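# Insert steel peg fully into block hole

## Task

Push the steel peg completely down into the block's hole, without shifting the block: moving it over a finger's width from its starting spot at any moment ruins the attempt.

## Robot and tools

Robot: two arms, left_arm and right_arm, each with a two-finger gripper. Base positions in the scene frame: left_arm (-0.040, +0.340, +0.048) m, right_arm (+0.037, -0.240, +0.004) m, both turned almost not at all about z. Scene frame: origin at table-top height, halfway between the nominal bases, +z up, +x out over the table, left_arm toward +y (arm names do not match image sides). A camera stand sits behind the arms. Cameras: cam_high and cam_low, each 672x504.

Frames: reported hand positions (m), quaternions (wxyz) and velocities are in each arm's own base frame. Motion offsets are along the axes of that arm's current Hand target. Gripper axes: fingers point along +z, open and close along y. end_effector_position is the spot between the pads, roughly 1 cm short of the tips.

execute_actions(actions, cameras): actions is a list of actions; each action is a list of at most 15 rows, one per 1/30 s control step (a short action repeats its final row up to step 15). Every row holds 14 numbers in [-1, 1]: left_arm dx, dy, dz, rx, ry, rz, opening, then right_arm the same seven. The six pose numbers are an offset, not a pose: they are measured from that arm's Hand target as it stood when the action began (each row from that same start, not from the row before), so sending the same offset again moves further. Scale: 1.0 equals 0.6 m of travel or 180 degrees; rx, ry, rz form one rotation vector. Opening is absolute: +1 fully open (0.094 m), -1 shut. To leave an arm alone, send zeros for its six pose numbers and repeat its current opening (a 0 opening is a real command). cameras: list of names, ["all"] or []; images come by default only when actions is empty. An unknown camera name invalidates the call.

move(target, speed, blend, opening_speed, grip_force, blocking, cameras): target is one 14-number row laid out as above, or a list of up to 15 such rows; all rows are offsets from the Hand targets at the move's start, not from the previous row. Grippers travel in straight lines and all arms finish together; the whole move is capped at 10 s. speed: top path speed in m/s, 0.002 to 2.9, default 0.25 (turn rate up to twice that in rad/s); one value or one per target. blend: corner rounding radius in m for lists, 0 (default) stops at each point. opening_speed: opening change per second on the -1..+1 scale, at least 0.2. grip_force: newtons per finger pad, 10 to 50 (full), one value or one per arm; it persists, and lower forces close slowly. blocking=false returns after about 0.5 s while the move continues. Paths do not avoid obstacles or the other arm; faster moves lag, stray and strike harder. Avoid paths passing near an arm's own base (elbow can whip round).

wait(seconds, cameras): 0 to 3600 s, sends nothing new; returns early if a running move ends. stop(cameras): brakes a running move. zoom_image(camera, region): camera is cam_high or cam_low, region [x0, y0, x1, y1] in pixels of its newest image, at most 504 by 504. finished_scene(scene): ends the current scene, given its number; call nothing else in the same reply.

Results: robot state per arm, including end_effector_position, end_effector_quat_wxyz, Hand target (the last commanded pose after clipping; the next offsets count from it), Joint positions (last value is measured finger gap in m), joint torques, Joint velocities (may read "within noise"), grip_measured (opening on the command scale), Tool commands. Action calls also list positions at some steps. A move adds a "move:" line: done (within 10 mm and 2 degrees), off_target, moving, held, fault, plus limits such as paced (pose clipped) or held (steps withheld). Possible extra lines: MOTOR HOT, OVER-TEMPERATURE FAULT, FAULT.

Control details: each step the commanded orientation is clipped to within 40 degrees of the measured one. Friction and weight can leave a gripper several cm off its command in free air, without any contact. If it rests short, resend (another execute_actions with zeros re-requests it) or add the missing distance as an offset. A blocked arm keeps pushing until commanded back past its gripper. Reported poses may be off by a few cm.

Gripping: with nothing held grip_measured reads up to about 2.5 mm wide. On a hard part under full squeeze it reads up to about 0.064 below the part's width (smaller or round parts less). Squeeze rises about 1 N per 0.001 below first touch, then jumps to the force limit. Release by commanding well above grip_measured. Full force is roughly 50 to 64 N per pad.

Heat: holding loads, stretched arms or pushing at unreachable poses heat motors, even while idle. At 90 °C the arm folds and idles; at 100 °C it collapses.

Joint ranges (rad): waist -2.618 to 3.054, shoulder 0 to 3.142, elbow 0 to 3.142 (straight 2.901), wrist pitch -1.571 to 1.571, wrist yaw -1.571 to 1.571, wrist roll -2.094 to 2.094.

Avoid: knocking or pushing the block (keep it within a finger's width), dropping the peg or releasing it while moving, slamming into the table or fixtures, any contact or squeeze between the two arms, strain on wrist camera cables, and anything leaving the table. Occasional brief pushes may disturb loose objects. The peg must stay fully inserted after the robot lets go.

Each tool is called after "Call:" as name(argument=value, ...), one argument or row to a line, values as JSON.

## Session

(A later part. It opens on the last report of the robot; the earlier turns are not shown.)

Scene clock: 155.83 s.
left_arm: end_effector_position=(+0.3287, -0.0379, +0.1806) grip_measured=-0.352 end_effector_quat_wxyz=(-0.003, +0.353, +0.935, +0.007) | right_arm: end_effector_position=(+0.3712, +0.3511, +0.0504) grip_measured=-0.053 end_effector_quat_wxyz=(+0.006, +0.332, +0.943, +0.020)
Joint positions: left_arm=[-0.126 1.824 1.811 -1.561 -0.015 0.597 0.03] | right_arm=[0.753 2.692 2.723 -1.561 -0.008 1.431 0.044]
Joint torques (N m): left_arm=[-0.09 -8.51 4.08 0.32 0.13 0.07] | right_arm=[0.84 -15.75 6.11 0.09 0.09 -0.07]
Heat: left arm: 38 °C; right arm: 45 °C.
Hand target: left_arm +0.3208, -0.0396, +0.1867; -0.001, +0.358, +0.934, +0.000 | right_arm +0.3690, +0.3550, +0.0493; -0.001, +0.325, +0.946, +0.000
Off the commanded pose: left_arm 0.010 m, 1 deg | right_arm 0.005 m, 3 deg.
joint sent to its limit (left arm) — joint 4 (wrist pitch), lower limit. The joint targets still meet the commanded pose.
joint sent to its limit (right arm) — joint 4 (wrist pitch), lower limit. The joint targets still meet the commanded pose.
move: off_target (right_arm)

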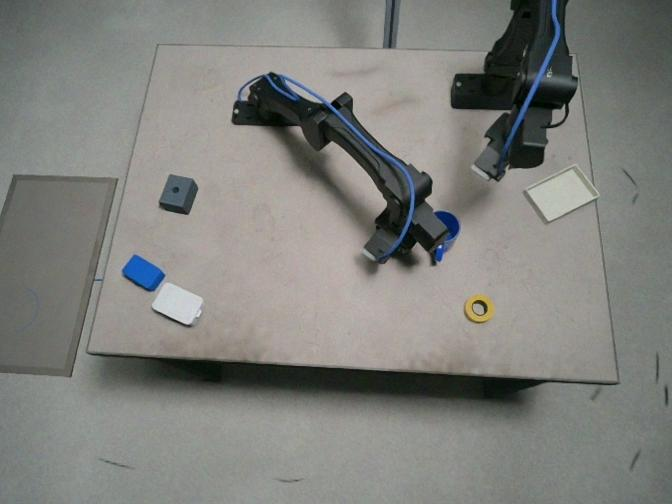

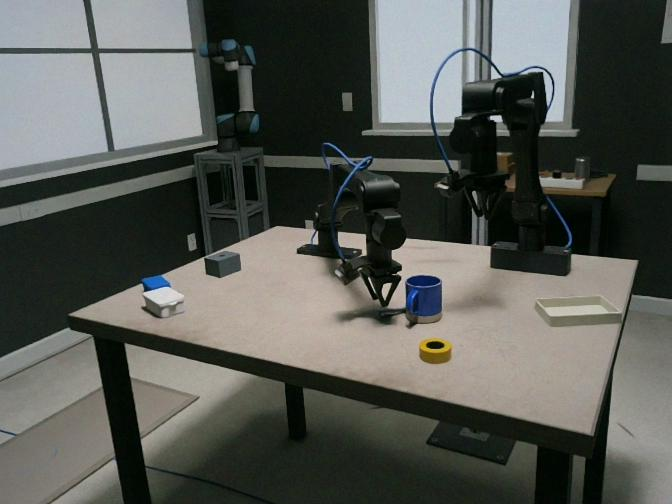

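Call:
move(
  target=[0,0,0,0,0,0,-0.35,0.015,-0.008,0.022,0,0,0,-0.05],
  speed=0.06,
  cameras=["cam_low","cam_high"],
)

Call:
zoom_image(
  camera="cam_low",
  region=[360, 270, 440, 330],
)

Scene clock: 164.17 s.
left_arm: end_effector_position=(+0.3287, -0.0379, +0.1806) grip_measured=-0.352 end_effector_quat_wxyz=(-0.003, +0.353, +0.935, +0.007) | right_arm: end_effector_position=(+0.3646, +0.3577, +0.0504) grip_measured=-0.053 end_effector_quat_wxyz=(+0.006, +0.324, +0.946, +0.020)
Joint positions: left_arm=[-0.126 1.824 1.811 -1.561 -0.015 0.597 0.03] | right_arm=[0.772 2.692 2.723 -1.561 -0.007 1.432 0.044]
Joint torques (N m): left_arm=[-0.1 -8.53 4.08 0.32 0.13 0.07] | right_arm=[0.69 -14.52 4.26 0.09 0.08 0.08]
Heat: left arm: 39 °C; right arm: 46 °C.
Hand target: left_arm +0.3208, -0.0396, +0.1867; -0.001, +0.358, +0.934, +0.000 | right_arm +0.3590, +0.3567, +0.0361; -0.001, +0.325, +0.946, +0.000
Off the commanded pose: left_arm 0.010 m, 1 deg | right_arm 0.015 m, 2 deg.
joint sent to its limit (left arm) — joint 4 (wrist pitch), lower limit. The joint targets still meet the commanded pose.
joint sent to its limit (right arm) — joint 4 (wrist pitch), lower limit. The joint targets still meet the commanded pose.
move: off_target (right_arm)

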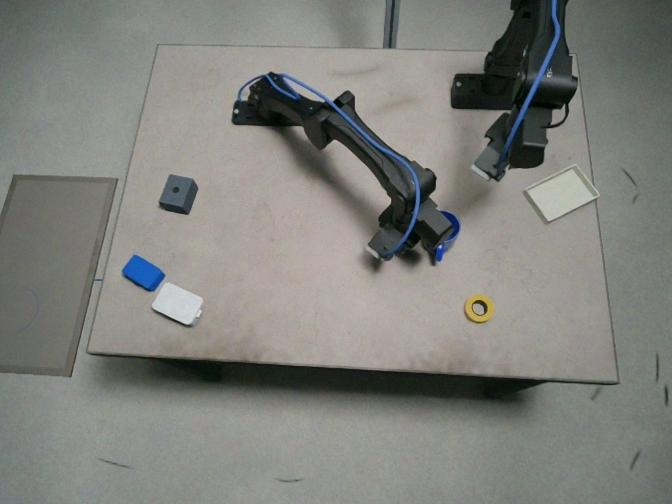

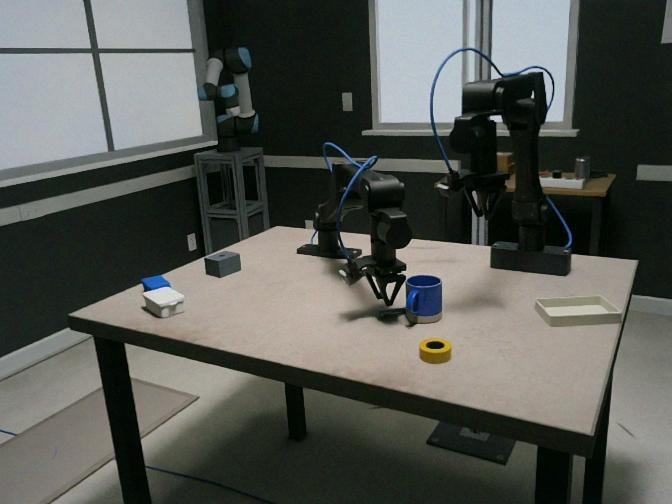

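Scaled by 6.300 from the camera's image (finer frame: 960x720).

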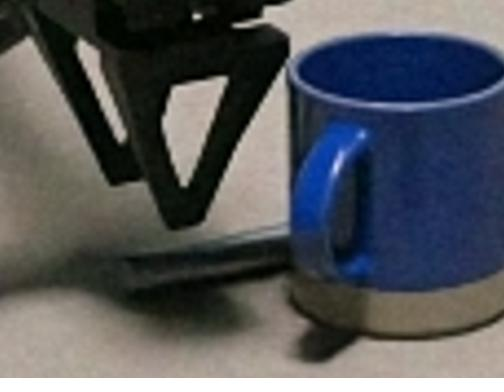

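Call:
move(
  target=[
    [0,0,0,0,0,0,-0.35,0,0,-0.045,-0.083,0,0,-0.05],
    [0,0,0,0,0,0,-0.35,0,0,0.0,0,0,0,-0.05],
  ],
  speed=0.1,
  cameras=["cam_low"],
)

Call:
zoom_image(
  camera="cam_low",
  region=[360, 270, 440, 330],
)

Scene clock: 174.73 s.
left_arm: end_effector_position=(+0.3287, -0.0379, +0.1806) grip_measured=-0.352 end_effector_quat_wxyz=(-0.003, +0.353, +0.935, +0.007) | right_arm: end_effector_position=(+0.3610, +0.3559, +0.0461) grip_measured=-0.053 end_effector_quat_wxyz=(+0.000, +0.324, +0.946, +0.014)
Joint positions: left_arm=[-0.126 1.824 1.811 -1.561 -0.015 0.597 0.03] | right_arm=[0.772 2.674 2.67 -1.542 -0.012 1.432 0.045]
Joint torques (N m): left_arm=[-0.09 -8.53 4.11 0.32 0.14 0.07] | right_arm=[0.64 -13.97 6.27 0.02 0.13 0.07]
Heat: left arm: 39 °C; right arm: 45 °C.
Hand target: left_arm +0.3208, -0.0396, +0.1867; -0.001, +0.358, +0.934, +0.000 | right_arm +0.3589, +0.3568, +0.0362; -0.001, +0.325, +0.946, +0.000
Off the commanded pose: left_arm 0.010 m, 1 deg | right_arm 0.010 m, 2 deg.
joint sent to its limit (left arm) — joint 4 (wrist pitch), lower limit. The joint targets still meet the commanded pose.
move: done

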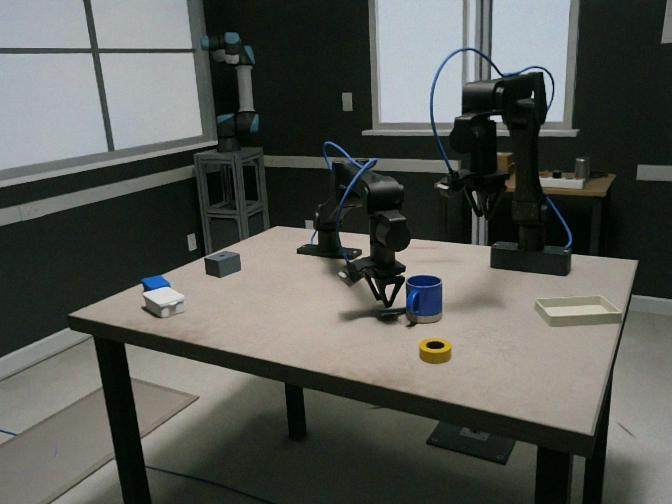

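Scaled by 6.300 from the camera's image (finer frame: 960x720).

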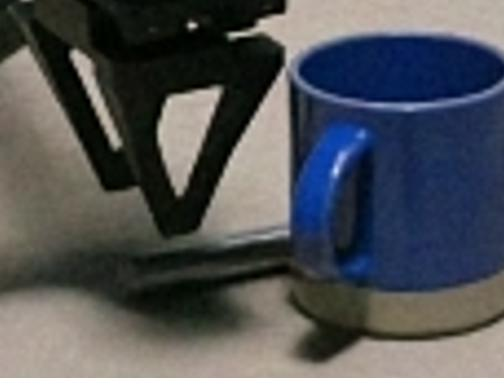

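Call:
move(
  target=[0,0,0,0,0,0,-0.35,0.012,-0.014,0.008,0,0,0,0.0],
  speed=0.1,
  cameras=["cam_low"],
)

Call:
zoom_image(
  camera="cam_low",
  region=[370, 290, 418, 326],
)

Scene clock: 180.93 s.
left_arm: end_effector_position=(+0.3287, -0.0379, +0.1806) grip_measured=-0.352 end_effector_quat_wxyz=(-0.003, +0.353, +0.935, +0.007) | right_arm: end_effector_position=(+0.3478, +0.3527, +0.0249) grip_measured=-0.003 end_effector_quat_wxyz=(-0.013, +0.323, +0.946, -0.006)
Joint positions: left_arm=[-0.126 1.824 1.811 -1.561 -0.015 0.597 0.03] | right_arm=[0.784 2.631 2.502 -1.463 -0.018 1.441 0.047]
Joint torques (N m): left_arm=[-0.09 -8.53 4.1 0.32 0.13 0.07] | right_arm=[0.66 -19.08 3.11 0.25 0.19 0.09]
Heat: left arm: 39 °C; right arm: 45 °C.
Hand target: left_arm +0.3208, -0.0396, +0.1867; -0.001, +0.358, +0.934, +0.000 | right_arm +0.3480, +0.3546, +0.0314; -0.001, +0.325, +0.946, +0.000
Off the commanded pose: left_arm 0.010 m, 1 deg | right_arm 0.007 m, 2 deg.
joint sent to its limit (left arm) — joint 4 (wrist pitch), lower limit. The joint targets still meet the commanded pose.
move: done

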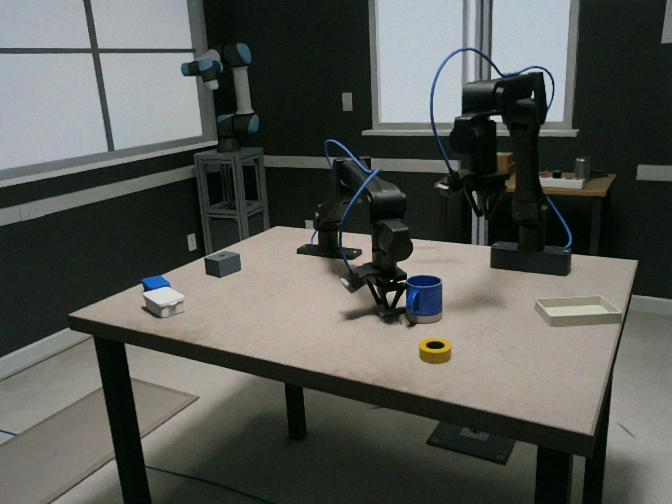

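Scaled by 10.500 from the camera's image (finer frame: 960x720).

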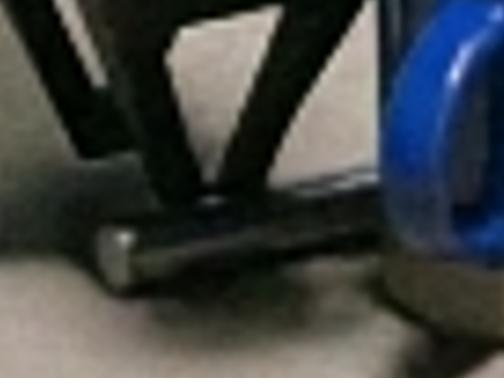

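Call:
move(
  target=[
    [0,0,0,0,0,0,-0.35,0,0,-0.03,0,0,0,0.0],
    [0,0,0,0,0,0,-0.35,-0.015,0.032,-0.03,0,0,0,0.0],
    [0,0,0,0,0,0,-0.35,-0.015,0.032,0,0,0,0,0.0],
  ],
  speed=0.1,
  cameras=["cam_low"],
)

Call:
zoom_image(
  camera="cam_low",
  region=[370, 290, 418, 326],
)

Scene clock: 188.73 s.
left_arm: end_effector_position=(+0.3287, -0.0379, +0.1806) grip_measured=-0.352 end_effector_quat_wxyz=(-0.003, +0.353, +0.935, +0.007) | right_arm: end_effector_position=(+0.3674, +0.3636, +0.0421) grip_measured=-0.003 end_effector_quat_wxyz=(+0.010, +0.326, +0.945, +0.022)
Joint positions: left_arm=[-0.126 1.824 1.811 -1.561 -0.015 0.597 0.03] | right_arm=[0.778 2.736 2.775 -1.562 -0.002 1.441 0.047]
Joint torques (N m): left_arm=[-0.08 -8.55 4.11 0.33 0.13 0.08] | right_arm=[0.1 -14.12 6.23 0.11 0.03 -0.02]
Heat: left arm: 39 °C; right arm: 45 °C.
Hand target: left_arm +0.3208, -0.0396, +0.1867; -0.001, +0.358, +0.934, +0.000 | right_arm +0.3670, +0.3642, +0.0314; -0.001, +0.325, +0.946, +0.000
Off the commanded pose: left_arm 0.010 m, 1 deg | right_arm 0.011 m, 3 deg.
joint sent to its limit (left arm) — joint 4 (wrist pitch), lower limit. The joint targets still meet the commanded pose.
joint sent to its limit (right arm) — joint 4 (wrist pitch), lower limit. The joint targets still meet the commanded pose.
move: off_target (right_arm)

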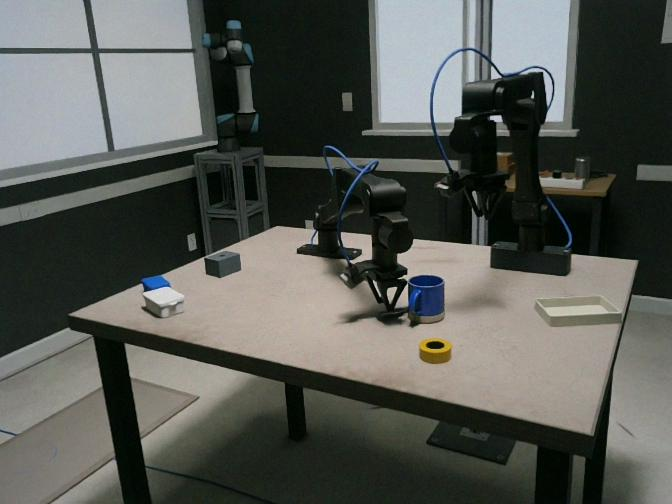

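Scaled by 10.500 from the camera's image (finer frame: 960x720).

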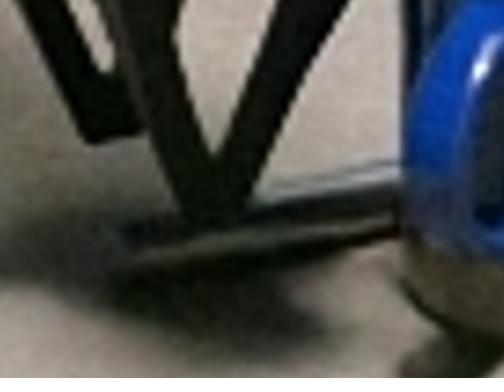

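Call:
move(
  target=[
    [0,0,0,0,0,0,-0.35,0,-0.006,-0.02,-0.083,0,0,0.0],
    [0,0,0,0,0,0,-0.35,0,-0.006,0.022,0,0,0,0.0],
  ],
  speed=0.1,
  cameras=["cam_low"],
)

Call:
zoom_image(
  camera="cam_low",
  region=[370, 290, 418, 326],
)

Scene clock: 200.20 s.
left_arm: end_effector_position=(+0.3287, -0.0379, +0.1806) grip_measured=-0.352 end_effector_quat_wxyz=(-0.003, +0.353, +0.935, +0.007) | right_arm: end_effector_position=(+0.3665, +0.3616, +0.0285) grip_measured=-0.002 end_effector_quat_wxyz=(+0.000, +0.327, +0.945, +0.016)
Joint positions: left_arm=[-0.126 1.824 1.811 -1.561 -0.015 0.597 0.03] | right_arm=[0.772 2.729 2.706 -1.521 -0.015 1.438 0.047]
Joint torques (N m): left_arm=[-0.1 -8.55 4.1 0.32 0.13 0.08] | right_arm=[0.51 -14.2 6.34 0.01 0.16 0.01]
Heat: left arm: 39 °C; right arm: 46 °C.
Hand target: left_arm +0.3208, -0.0396, +0.1867; -0.001, +0.358, +0.934, +0.000 | right_arm +0.3649, +0.3613, +0.0182; -0.001, +0.325, +0.946, +0.000
Off the commanded pose: left_arm 0.010 m, 1 deg | right_arm 0.010 m, 2 deg.
joint sent to its limit (left arm) — joint 4 (wrist pitch), lower limit. The joint targets still meet the commanded pose.
move: done

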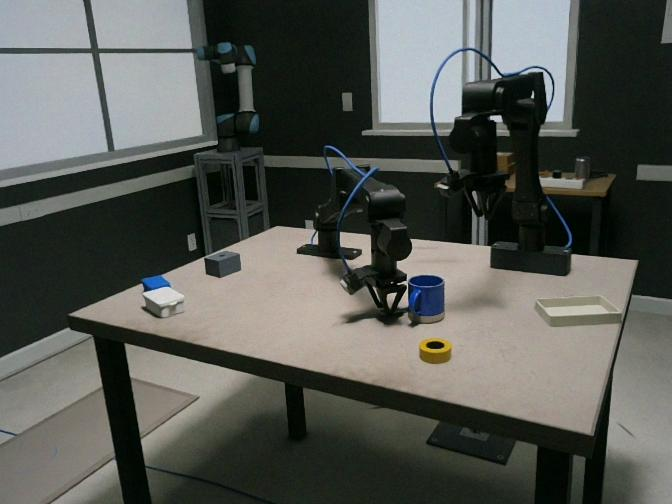

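Scaled by 10.500 from the camera's image (finer frame: 960x720).

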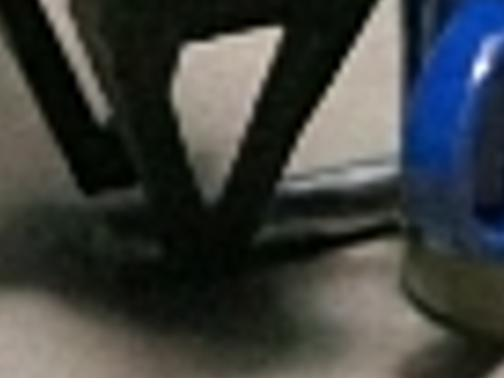

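Call:
move(
  target=[
    [0,0,0,0,0,0,-0.35,0,0,0.01,0,0,0,0.0],
    [0,0,0,0,0,0,-0.35,0,0,0.01,0,0,0,-1],
  ],
  speed=0.1,
  opening_speed=0.4,
  cameras=["cam_low"],
)

Call:
zoom_image(
  camera="cam_low",
  region=[370, 290, 418, 326],
)

Scene clock: 205.87 s.
left_arm: end_effector_position=(+0.3287, -0.0379, +0.1806) grip_measured=-0.352 end_effector_quat_wxyz=(-0.003, +0.353, +0.935, +0.007) | right_arm: end_effector_position=(+0.3664, +0.3615, +0.0285) grip_measured=-0.686 end_effector_quat_wxyz=(+0.000, +0.327, +0.945, +0.015)
Joint positions: left_arm=[-0.126 1.824 1.811 -1.561 -0.015 0.597 0.03] | right_arm=[0.772 2.729 2.706 -1.521 -0.015 1.438 0.015]
Joint torques (N m): left_arm=[-0.08 -8.55 4.07 0.32 0.13 0.07] | right_arm=[0.53 -14.2 4.59 0.23 0.16 0]
Heat: left arm: 39 °C; right arm: 46 °C.
Hand target: left_arm +0.3208, -0.0396, +0.1867; -0.001, +0.358, +0.934, +0.000 | right_arm +0.3648, +0.3613, +0.0122; -0.001, +0.325, +0.946, +0.000
Off the commanded pose: left_arm 0.010 m, 1 deg | right_arm 0.016 m, 2 deg.
joint sent to its limit (left arm) — joint 4 (wrist pitch), lower limit. The joint targets still meet the commanded pose.
move: off_target (right_arm); target 2's new opening was sent with right_arm's hand 0.016 m and 2 deg from that target

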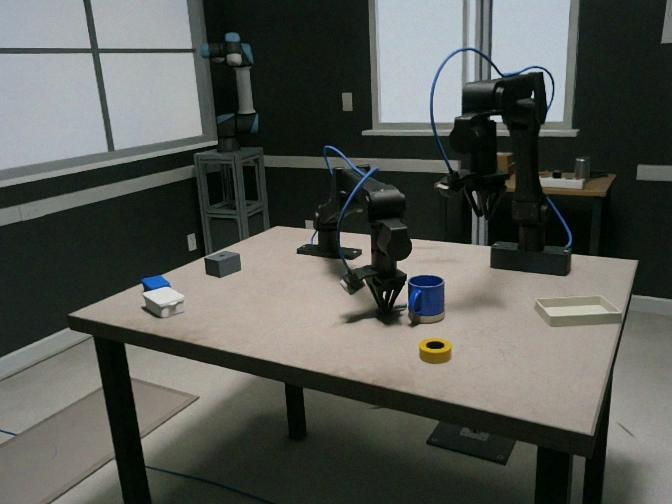

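Scaled by 10.500 from the camera's image (finer frame: 960x720).

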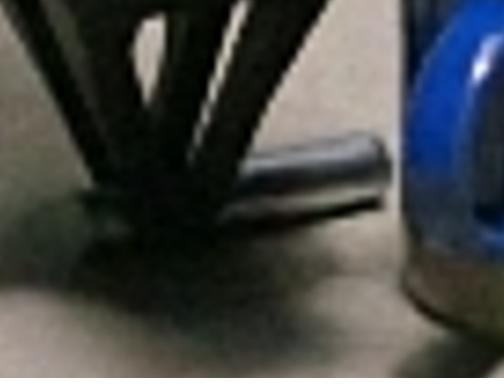

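Call:
move(
  target=[
    [0,0,0,0,0,0,-0.35,0,-0.03,-0.06,0,0,0,-1],
    [0,0,0,0,0,0,-0.35,-0.028,-0.213,-0.08,0,0,0,-1],
    [0,0,0,0,0,0,-0.35,-0.324,-0.5105,-0.197,0,-0.22,0,-1],
    [0,0,0,0,0,0,-0.35,-0.4255,-0.8422,-0.263,0,-0.5,0,-1],
  ],
  speed=0.3,
  blend=[0.02,0.03,0.04,0],
  cameras=["cam_low","cam_high"],
)

Call:
zoom_image(
  camera="cam_low",
  region=[180, 205, 280, 280],
)

Call:
zoom_image(
  camera="cam_high",
  region=[140, 150, 240, 225],
)

Scene clock: 221.87 s.
left_arm: end_effector_position=(+0.3287, -0.0379, +0.1806) grip_measured=-0.352 end_effector_quat_wxyz=(-0.003, +0.353, +0.935, +0.007) | right_arm: end_effector_position=(+0.2559, -0.1936, +0.1581) grip_measured=-0.687 end_effector_quat_wxyz=(+0.651, +0.237, +0.685, -0.225)
Joint positions: left_arm=[-0.126 1.824 1.811 -1.561 -0.015 0.597 0.03] | right_arm=[-0.631 1.067 0.039 0.976 0.035 0.002 0.015]
Joint torques (N m): left_arm=[-0.1 -8.51 4.1 0.33 0.13 0.08] | right_arm=[-0.72 -1.46 4.41 2.53 -0.12 -0.05]
Heat: left arm: 39 °C; right arm: 46 °C.
Hand target: left_arm +0.3208, -0.0396, +0.1867; -0.001, +0.358, +0.934, +0.000 | right_arm +0.2561, -0.1943, +0.1701; +0.668, +0.229, +0.669, -0.230
Off the commanded pose: left_arm 0.010 m, 1 deg | right_arm 0.012 m, 3 deg.
joint sent to its limit (left arm) — joint 4 (wrist pitch), lower limit. The joint targets still meet the commanded pose.
move: off_target (right_arm); blend cut to 0.0199 m at target 1

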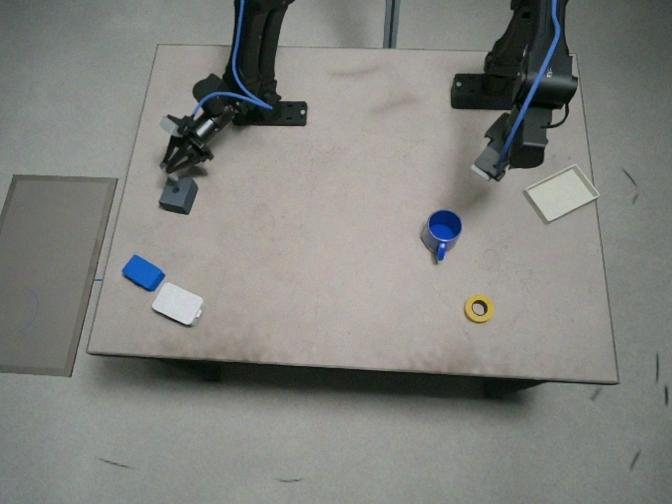

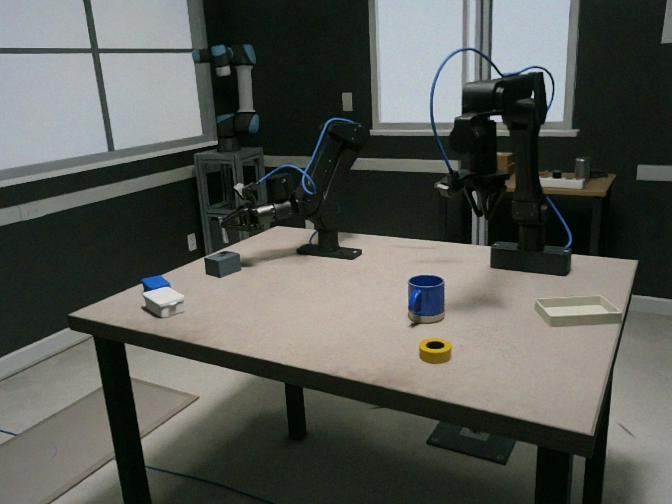

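Scaled by 5.040 from the camera's image (finer frame: 960x720).

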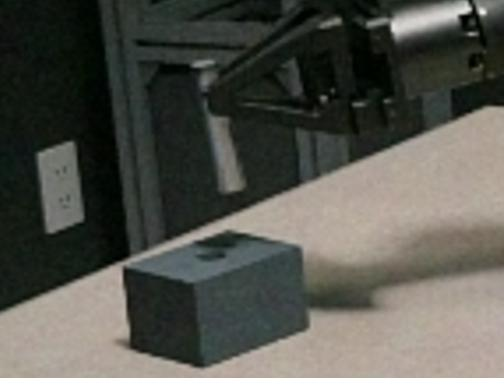

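Scaled by 5.040 from the camera's image (finer frame: 960x720).

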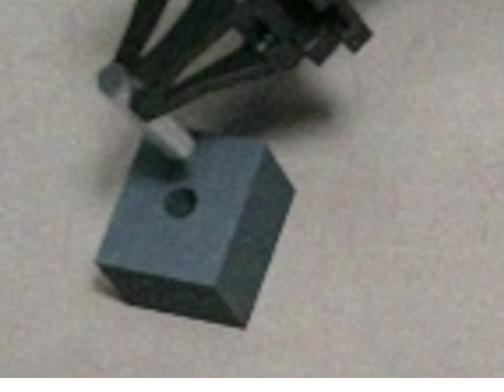

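Call:
move(
  target=[0,0,0,0,0,0,-0.35,0.042,-0.034,0.005,0,-0.05,0,-1],
  speed=0.12,
  cameras=["cam_low","cam_high"],
)

Call:
zoom_image(
  camera="cam_low",
  region=[190, 210, 260, 280],
)

Call:
zoom_image(
  camera="cam_high",
  region=[140, 150, 210, 220],
)

Scene clock: 233.80 s.
left_arm: end_effector_position=(+0.3287, -0.0379, +0.1806) grip_measured=-0.352 end_effector_quat_wxyz=(-0.003, +0.353, +0.935, +0.007) | right_arm: end_effector_position=(+0.2472, -0.2132, +0.1371) grip_measured=-0.687 end_effector_quat_wxyz=(+0.644, +0.240, +0.694, -0.214)
Joint positions: left_arm=[-0.126 1.824 1.811 -1.561 -0.015 0.597 0.03] | right_arm=[-0.789 1.281 0.023 1.178 -0.134 0.001 0.015]
Joint torques (N m): left_arm=[-0.1 -8.55 4.1 0.33 0.12 0.08] | right_arm=[-0.7 -2.22 3.19 2.51 -0.15 -0.08]
Heat: left arm: 40 °C; right arm: 44 °C.
Hand target: left_arm +0.3208, -0.0396, +0.1867; -0.001, +0.358, +0.934, +0.000 | right_arm +0.2459, -0.2122, +0.1448; +0.719, +0.211, +0.615, -0.247
Off the commanded pose: left_arm 0.010 m, 1 deg | right_arm 0.008 m, 14 deg.
joint sent to its limit (left arm) — joint 4 (wrist pitch), lower limit. The joint targets still meet the commanded pose.
joint sent to its limit (right arm) — joint 3 (elbow), lower limit, where the elbow is as bent as it goes. The joint targets are off in orientation, not in position.
move: off_target (right_arm)

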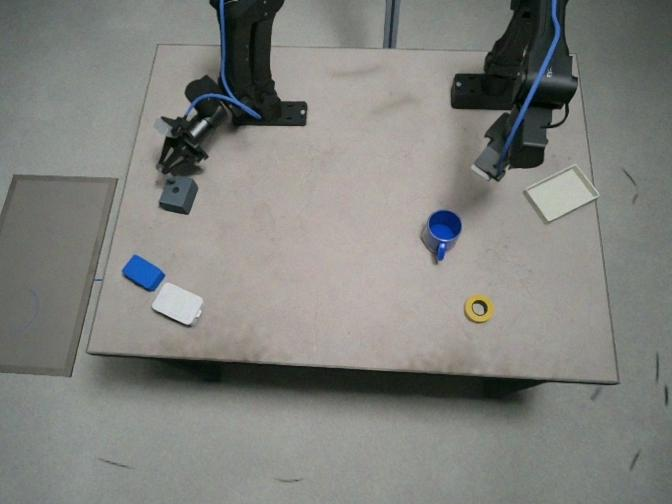

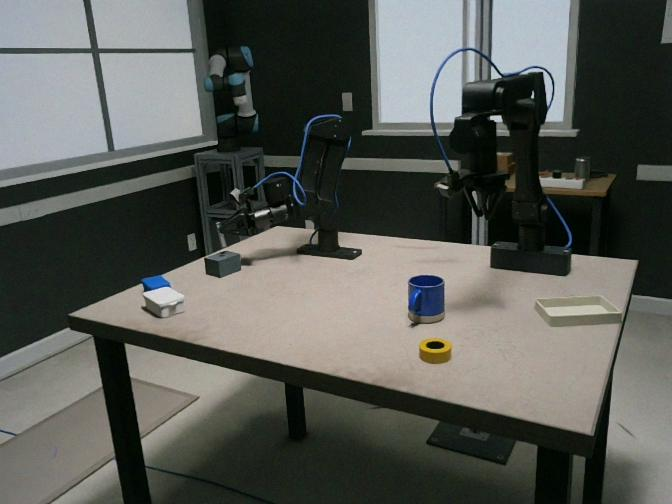

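Scaled by 7.200 from the camera's image (finer frame: 960x720).

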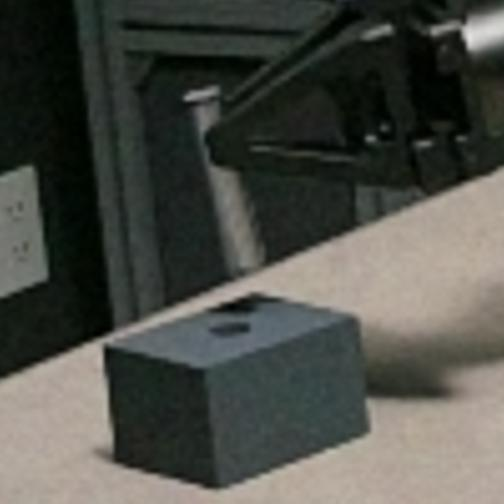

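Scaled by 7.200 from the camera's image (finer frame: 960x720).

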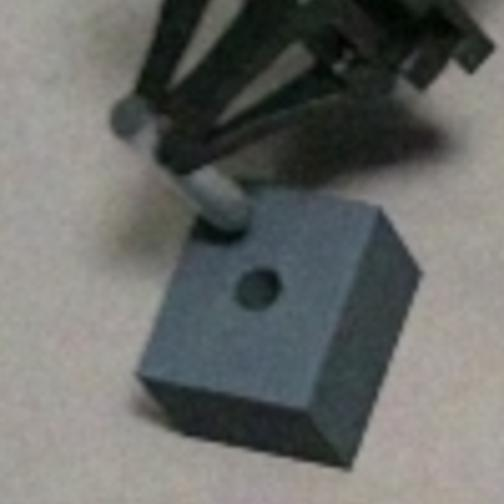

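Call:
move(
  target=[0,0,0,0,0,0,-0.35,-0.0157,-0.003,0.009,0.1765,0.0077,-0.0253,-1],
  speed=0.15,
  cameras=["cam_low","cam_high"],
)

Call:
zoom_image(
  camera="cam_low",
  region=[190, 210, 260, 280],
)

Call:
zoom_image(
  camera="cam_high",
  region=[140, 150, 210, 220],
)

Scene clock: 250.63 s.
left_arm: end_effector_position=(+0.3287, -0.0379, +0.1806) grip_measured=-0.352 end_effector_quat_wxyz=(-0.003, +0.353, +0.935, +0.007) | right_arm: end_effector_position=(+0.2426, -0.2164, +0.1396) grip_measured=-0.687 end_effector_quat_wxyz=(+0.564, +0.387, +0.595, -0.423)
Joint positions: left_arm=[-0.126 1.824 1.811 -1.561 -0.015 0.597 0.03] | right_arm=[-0.26 1.646 0.143 1.493 0.961 -0.059 0.015]
Joint torques (N m): left_arm=[-0.08 -8.54 4.11 0.33 0.13 0.09] | right_arm=[0.64 -3.96 3.84 2.51 0.11 -0.05]
Heat: left arm: 40 °C; right arm: 46 °C.
Hand target: left_arm +0.3208, -0.0396, +0.1867; -0.001, +0.358, +0.934, +0.000 | right_arm +0.2479, -0.2159, +0.1549; +0.616, +0.378, +0.540, -0.431
Off the commanded pose: left_arm 0.010 m, 1 deg | right_arm 0.016 m, 9 deg.
joint sent to its limit (left arm) — joint 4 (wrist pitch), lower limit. The joint targets still meet the commanded pose.
joint sent to its limit (right arm) — joint 4 (wrist pitch), upper limit. The joint targets are off in orientation, not in position.
move: off_target (right_arm)

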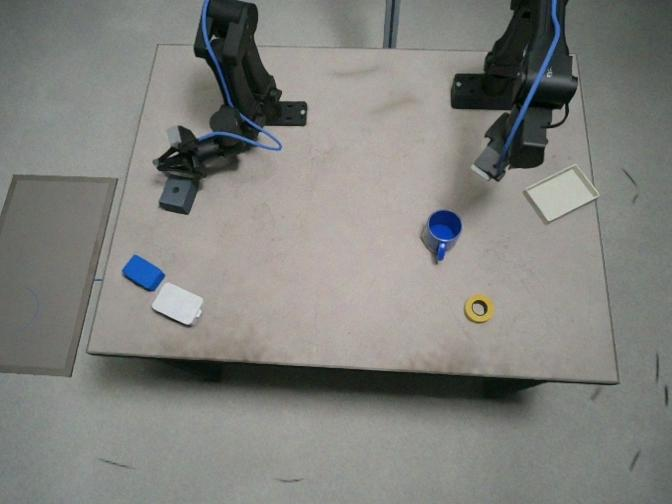

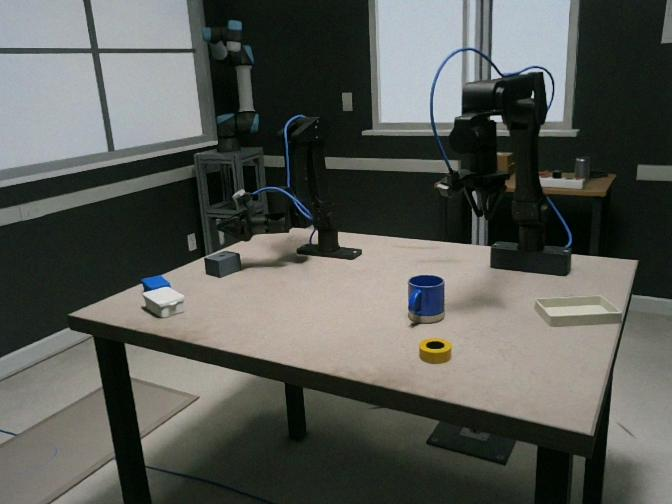

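Scaled by 7.200 from the camera's image (finer frame: 960x720).

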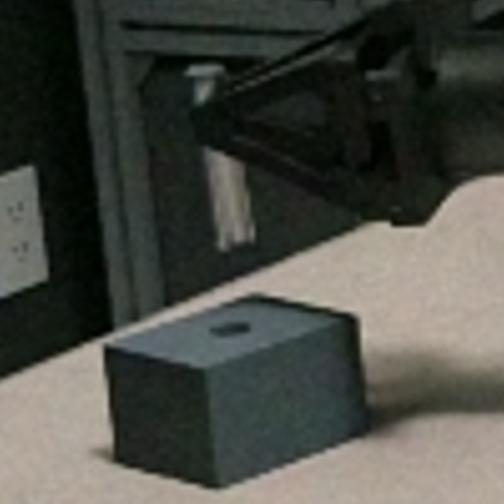

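Scaled by 7.200 from the camera's image (finer frame: 960x720).

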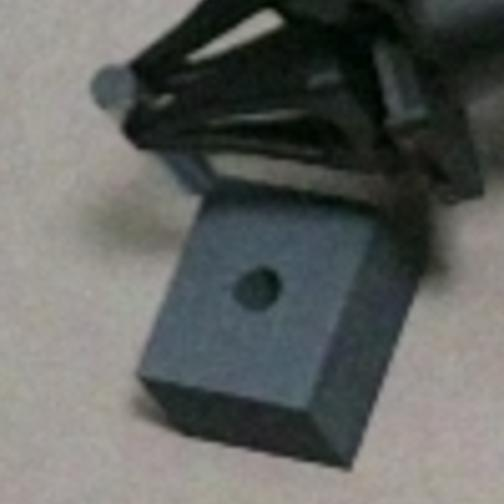

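Call:
move(
  target=[0,0,0,0,0,0,-0.35,0.0005,0.0094,0.0034,0.0826,0,-0.011,-1],
  speed=0.15,
  cameras=["cam_low","cam_high"],
)

Call:
zoom_image(
  camera="cam_low",
  region=[190, 210, 260, 280],
)

Call:
zoom_image(
  camera="cam_high",
  region=[140, 150, 210, 220],
)

Scene clock: 263.70 s.
left_arm: end_effector_position=(+0.3287, -0.0379, +0.1806) grip_measured=-0.352 end_effector_quat_wxyz=(-0.003, +0.353, +0.935, +0.007) | right_arm: end_effector_position=(+0.2492, -0.2173, +0.1456) grip_measured=-0.687 end_effector_quat_wxyz=(+0.507, +0.453, +0.538, -0.499)
Joint positions: left_arm=[-0.126 1.824 1.811 -1.561 -0.015 0.597 0.03] | right_arm=[-0.165 1.785 0.335 1.493 1.313 -0.119 0.015]
Joint torques (N m): left_arm=[-0.09 -8.55 4.11 0.33 0.14 0.08] | right_arm=[0.61 -5.38 3.85 2.25 0.08 -0.04]
Heat: left arm: 40 °C; right arm: 48 °C.
Hand target: left_arm +0.3208, -0.0396, +0.1867; -0.001, +0.358, +0.934, +0.000 | right_arm +0.2539, -0.2160, +0.1550; +0.554, +0.445, +0.486, -0.508
Off the commanded pose: left_arm 0.010 m, 1 deg | right_arm 0.010 m, 8 deg.
joint sent to its limit (left arm) — joint 4 (wrist pitch), lower limit. The joint targets still meet the commanded pose.
joint sent to its limit (right arm) — joint 4 (wrist pitch), upper limit. The joint targets are off in orientation, not in position.
move: off_target (right_arm)

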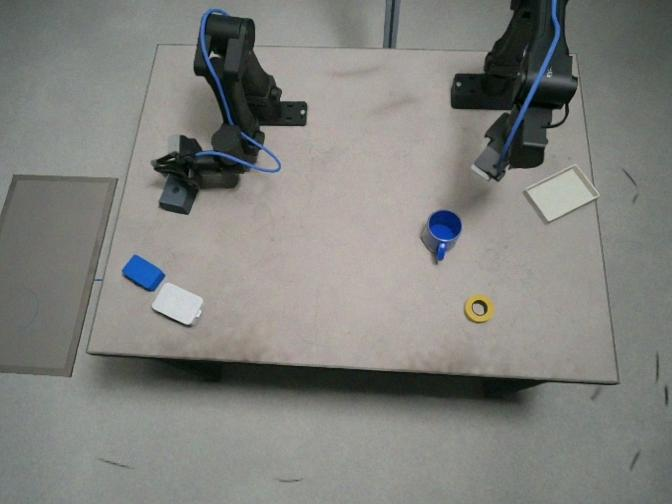

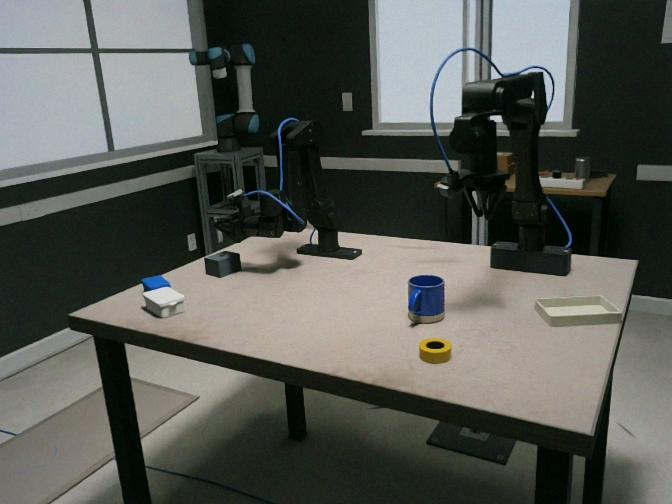

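Scaled by 7.200 from the camera's image (finer frame: 960x720).

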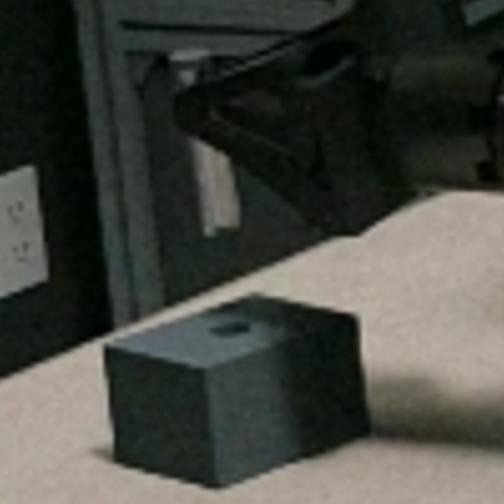

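Scaled by 7.200 from the camera's image (finer frame: 960x720).

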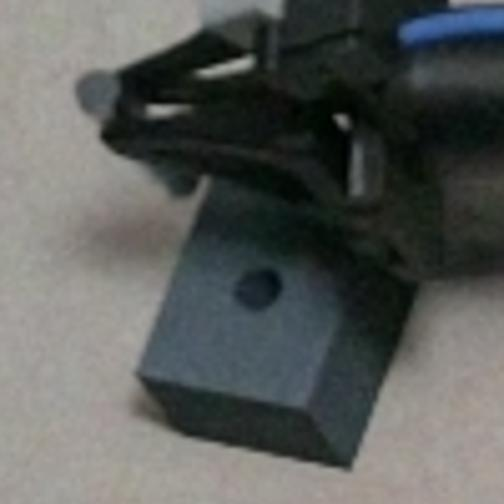

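Call:
move(
  target=[0,0,0,0,0,0,-0.35,0.0223,0.0242,-0.021,0,0,0.025,-1],
  speed=0.1,
  cameras=["cam_low","cam_high"],
)

Call:
zoom_image(
  camera="cam_low",
  region=[190, 210, 260, 280],
)

Call:
zoom_image(
  camera="cam_high",
  region=[140, 150, 210, 220],
)

Scene clock: 286.33 s.
left_arm: end_effector_position=(+0.3287, -0.0379, +0.1806) grip_measured=-0.352 end_effector_quat_wxyz=(-0.003, +0.353, +0.935, +0.007) | right_arm: end_effector_position=(+0.2631, -0.2056, +0.1328) grip_measured=-0.687 end_effector_quat_wxyz=(+0.519, +0.472, +0.525, -0.481)
Joint positions: left_arm=[-0.126 1.824 1.811 -1.561 -0.015 0.597 0.03] | right_arm=[-0.109 1.867 0.381 1.493 1.371 -0.022 0.015]
Joint torques (N m): left_arm=[-0.08 -8.55 4.1 0.33 0.13 0.08] | right_arm=[0.58 -5.75 3.59 2.22 0.11 0.1]
Heat: left arm: 40 °C; right arm: 48 °C.
Hand target: left_arm +0.3208, -0.0396, +0.1867; -0.001, +0.358, +0.934, +0.000 | right_arm +0.2673, -0.2041, +0.1400; +0.574, +0.464, +0.468, -0.486
Off the commanded pose: left_arm 0.010 m, 1 deg | right_arm 0.009 m, 9 deg.
joint sent to its limit (left arm) — joint 4 (wrist pitch), lower limit. The joint targets still meet the commanded pose.
joint sent to its limit (right arm) — joint 4 (wrist pitch), upper limit. The joint targets are off in orientation, not in position.
move: off_target (right_arm)

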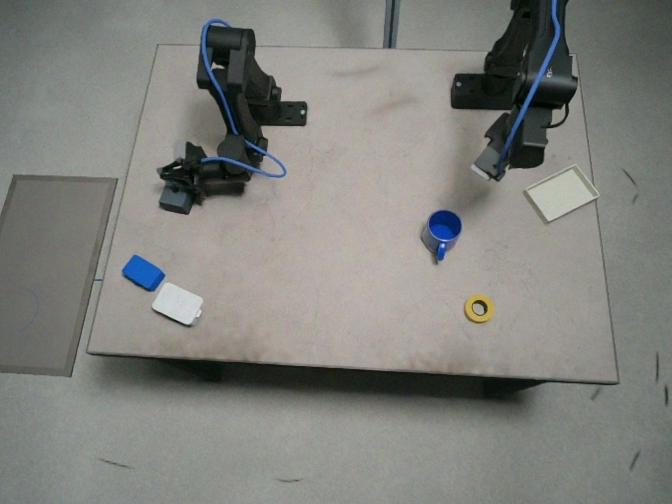

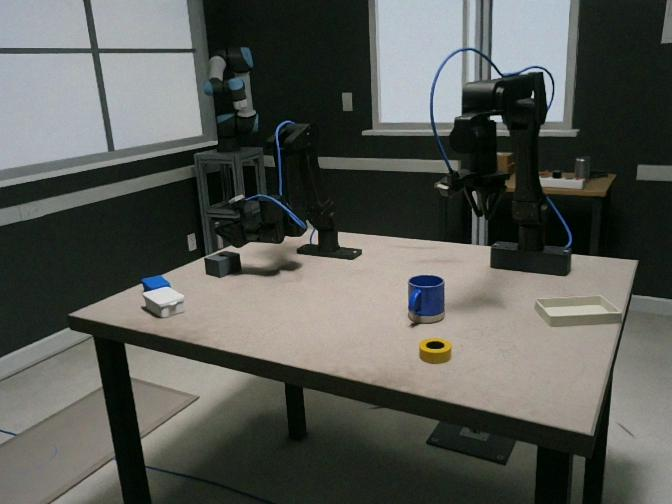

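Scaled by 7.200 from the camera's image (finer frame: 960x720).

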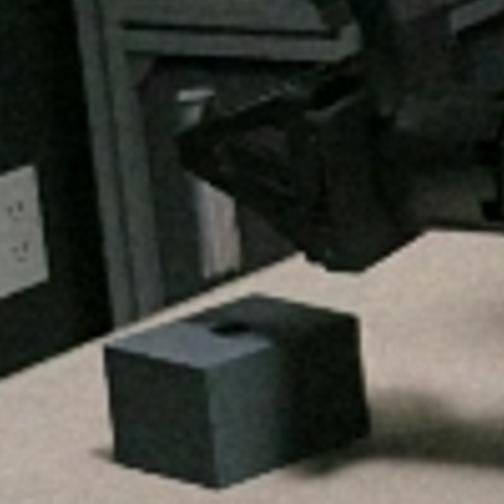

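Scaled by 7.200 from the camera's image (finer frame: 960x720).

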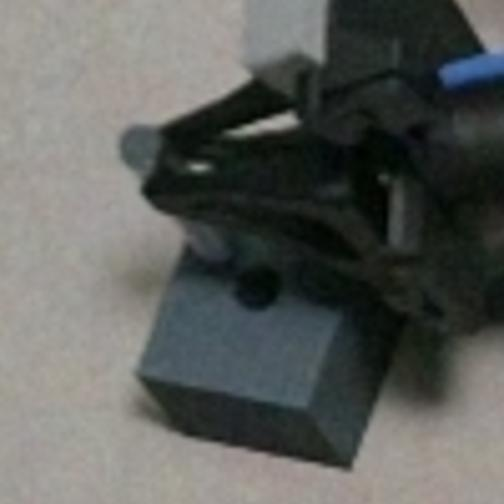

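Call:
move(
  target=[0,0,0,0,0,0,-0.35,0.0235,0.009,-0.0125,0,0,0,-1],
  speed=0.06,
  cameras=["cam_low","cam_high"],
)

Call:
zoom_image(
  camera="cam_low",
  region=[200, 220, 250, 270],
)

Call:
zoom_image(
  camera="cam_high",
  region=[150, 160, 200, 210],
)

Scene clock: 293.83 s.
left_arm: end_effector_position=(+0.3287, -0.0379, +0.1806) grip_measured=-0.352 end_effector_quat_wxyz=(-0.003, +0.353, +0.935, +0.007) | right_arm: end_effector_position=(+0.2693, -0.1996, +0.1194) grip_measured=-0.687 end_effector_quat_wxyz=(+0.516, +0.476, +0.526, -0.480)
Joint positions: left_arm=[-0.126 1.824 1.811 -1.561 -0.015 0.597 0.03] | right_arm=[-0.082 1.935 0.406 1.493 1.402 0.022 0.015]
Joint torques (N m): left_arm=[-0.08 -8.53 4.1 0.32 0.13 0.07] | right_arm=[0.64 -6.09 3.29 2.21 0.16 0.13]
Heat: left arm: 40 °C; right arm: 49 °C.
Hand target: left_arm +0.3208, -0.0396, +0.1867; -0.001, +0.358, +0.934, +0.000 | right_arm +0.2733, -0.1978, +0.1255; +0.574, +0.464, +0.468, -0.486
Off the commanded pose: left_arm 0.010 m, 1 deg | right_arm 0.008 m, 9 deg.
joint sent to its limit (left arm) — joint 4 (wrist pitch), lower limit. The joint targets still meet the commanded pose.
joint sent to its limit (right arm) — joint 4 (wrist pitch), upper limit. The joint targets are off in orientation, not in position.
move: off_target (right_arm)

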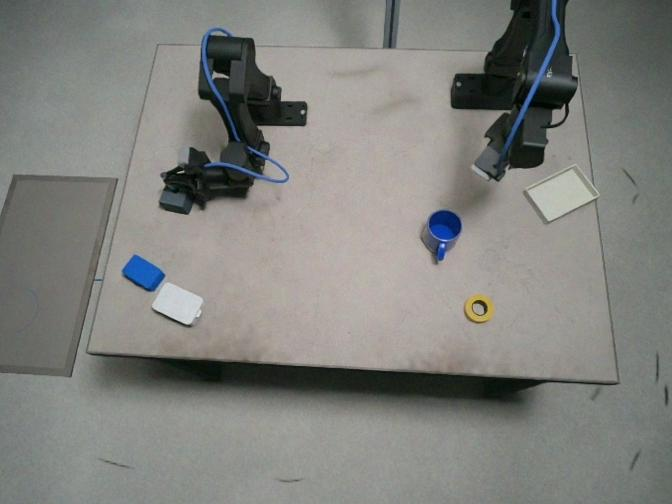

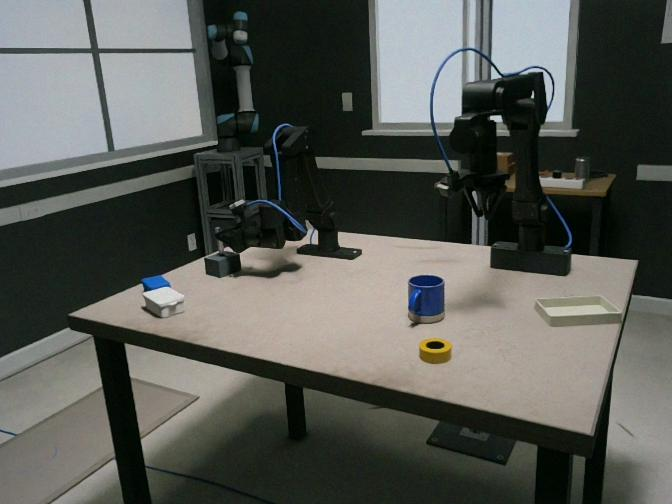

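Scaled by 10.080 from the camera's image (finer frame: 960x720).

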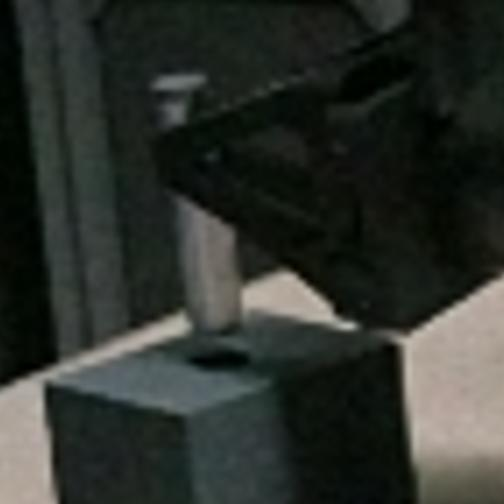

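Scaled by 10.080 from the camera's image (finer frame: 960x720).

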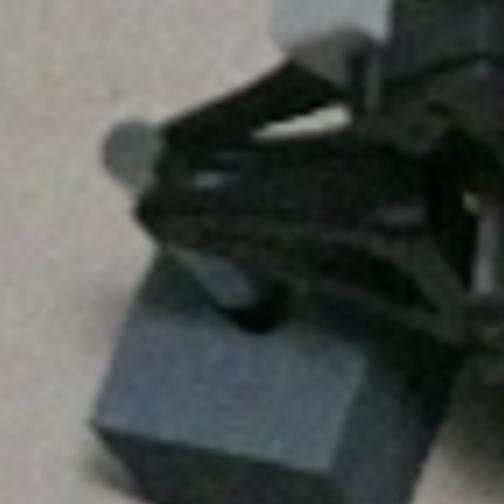

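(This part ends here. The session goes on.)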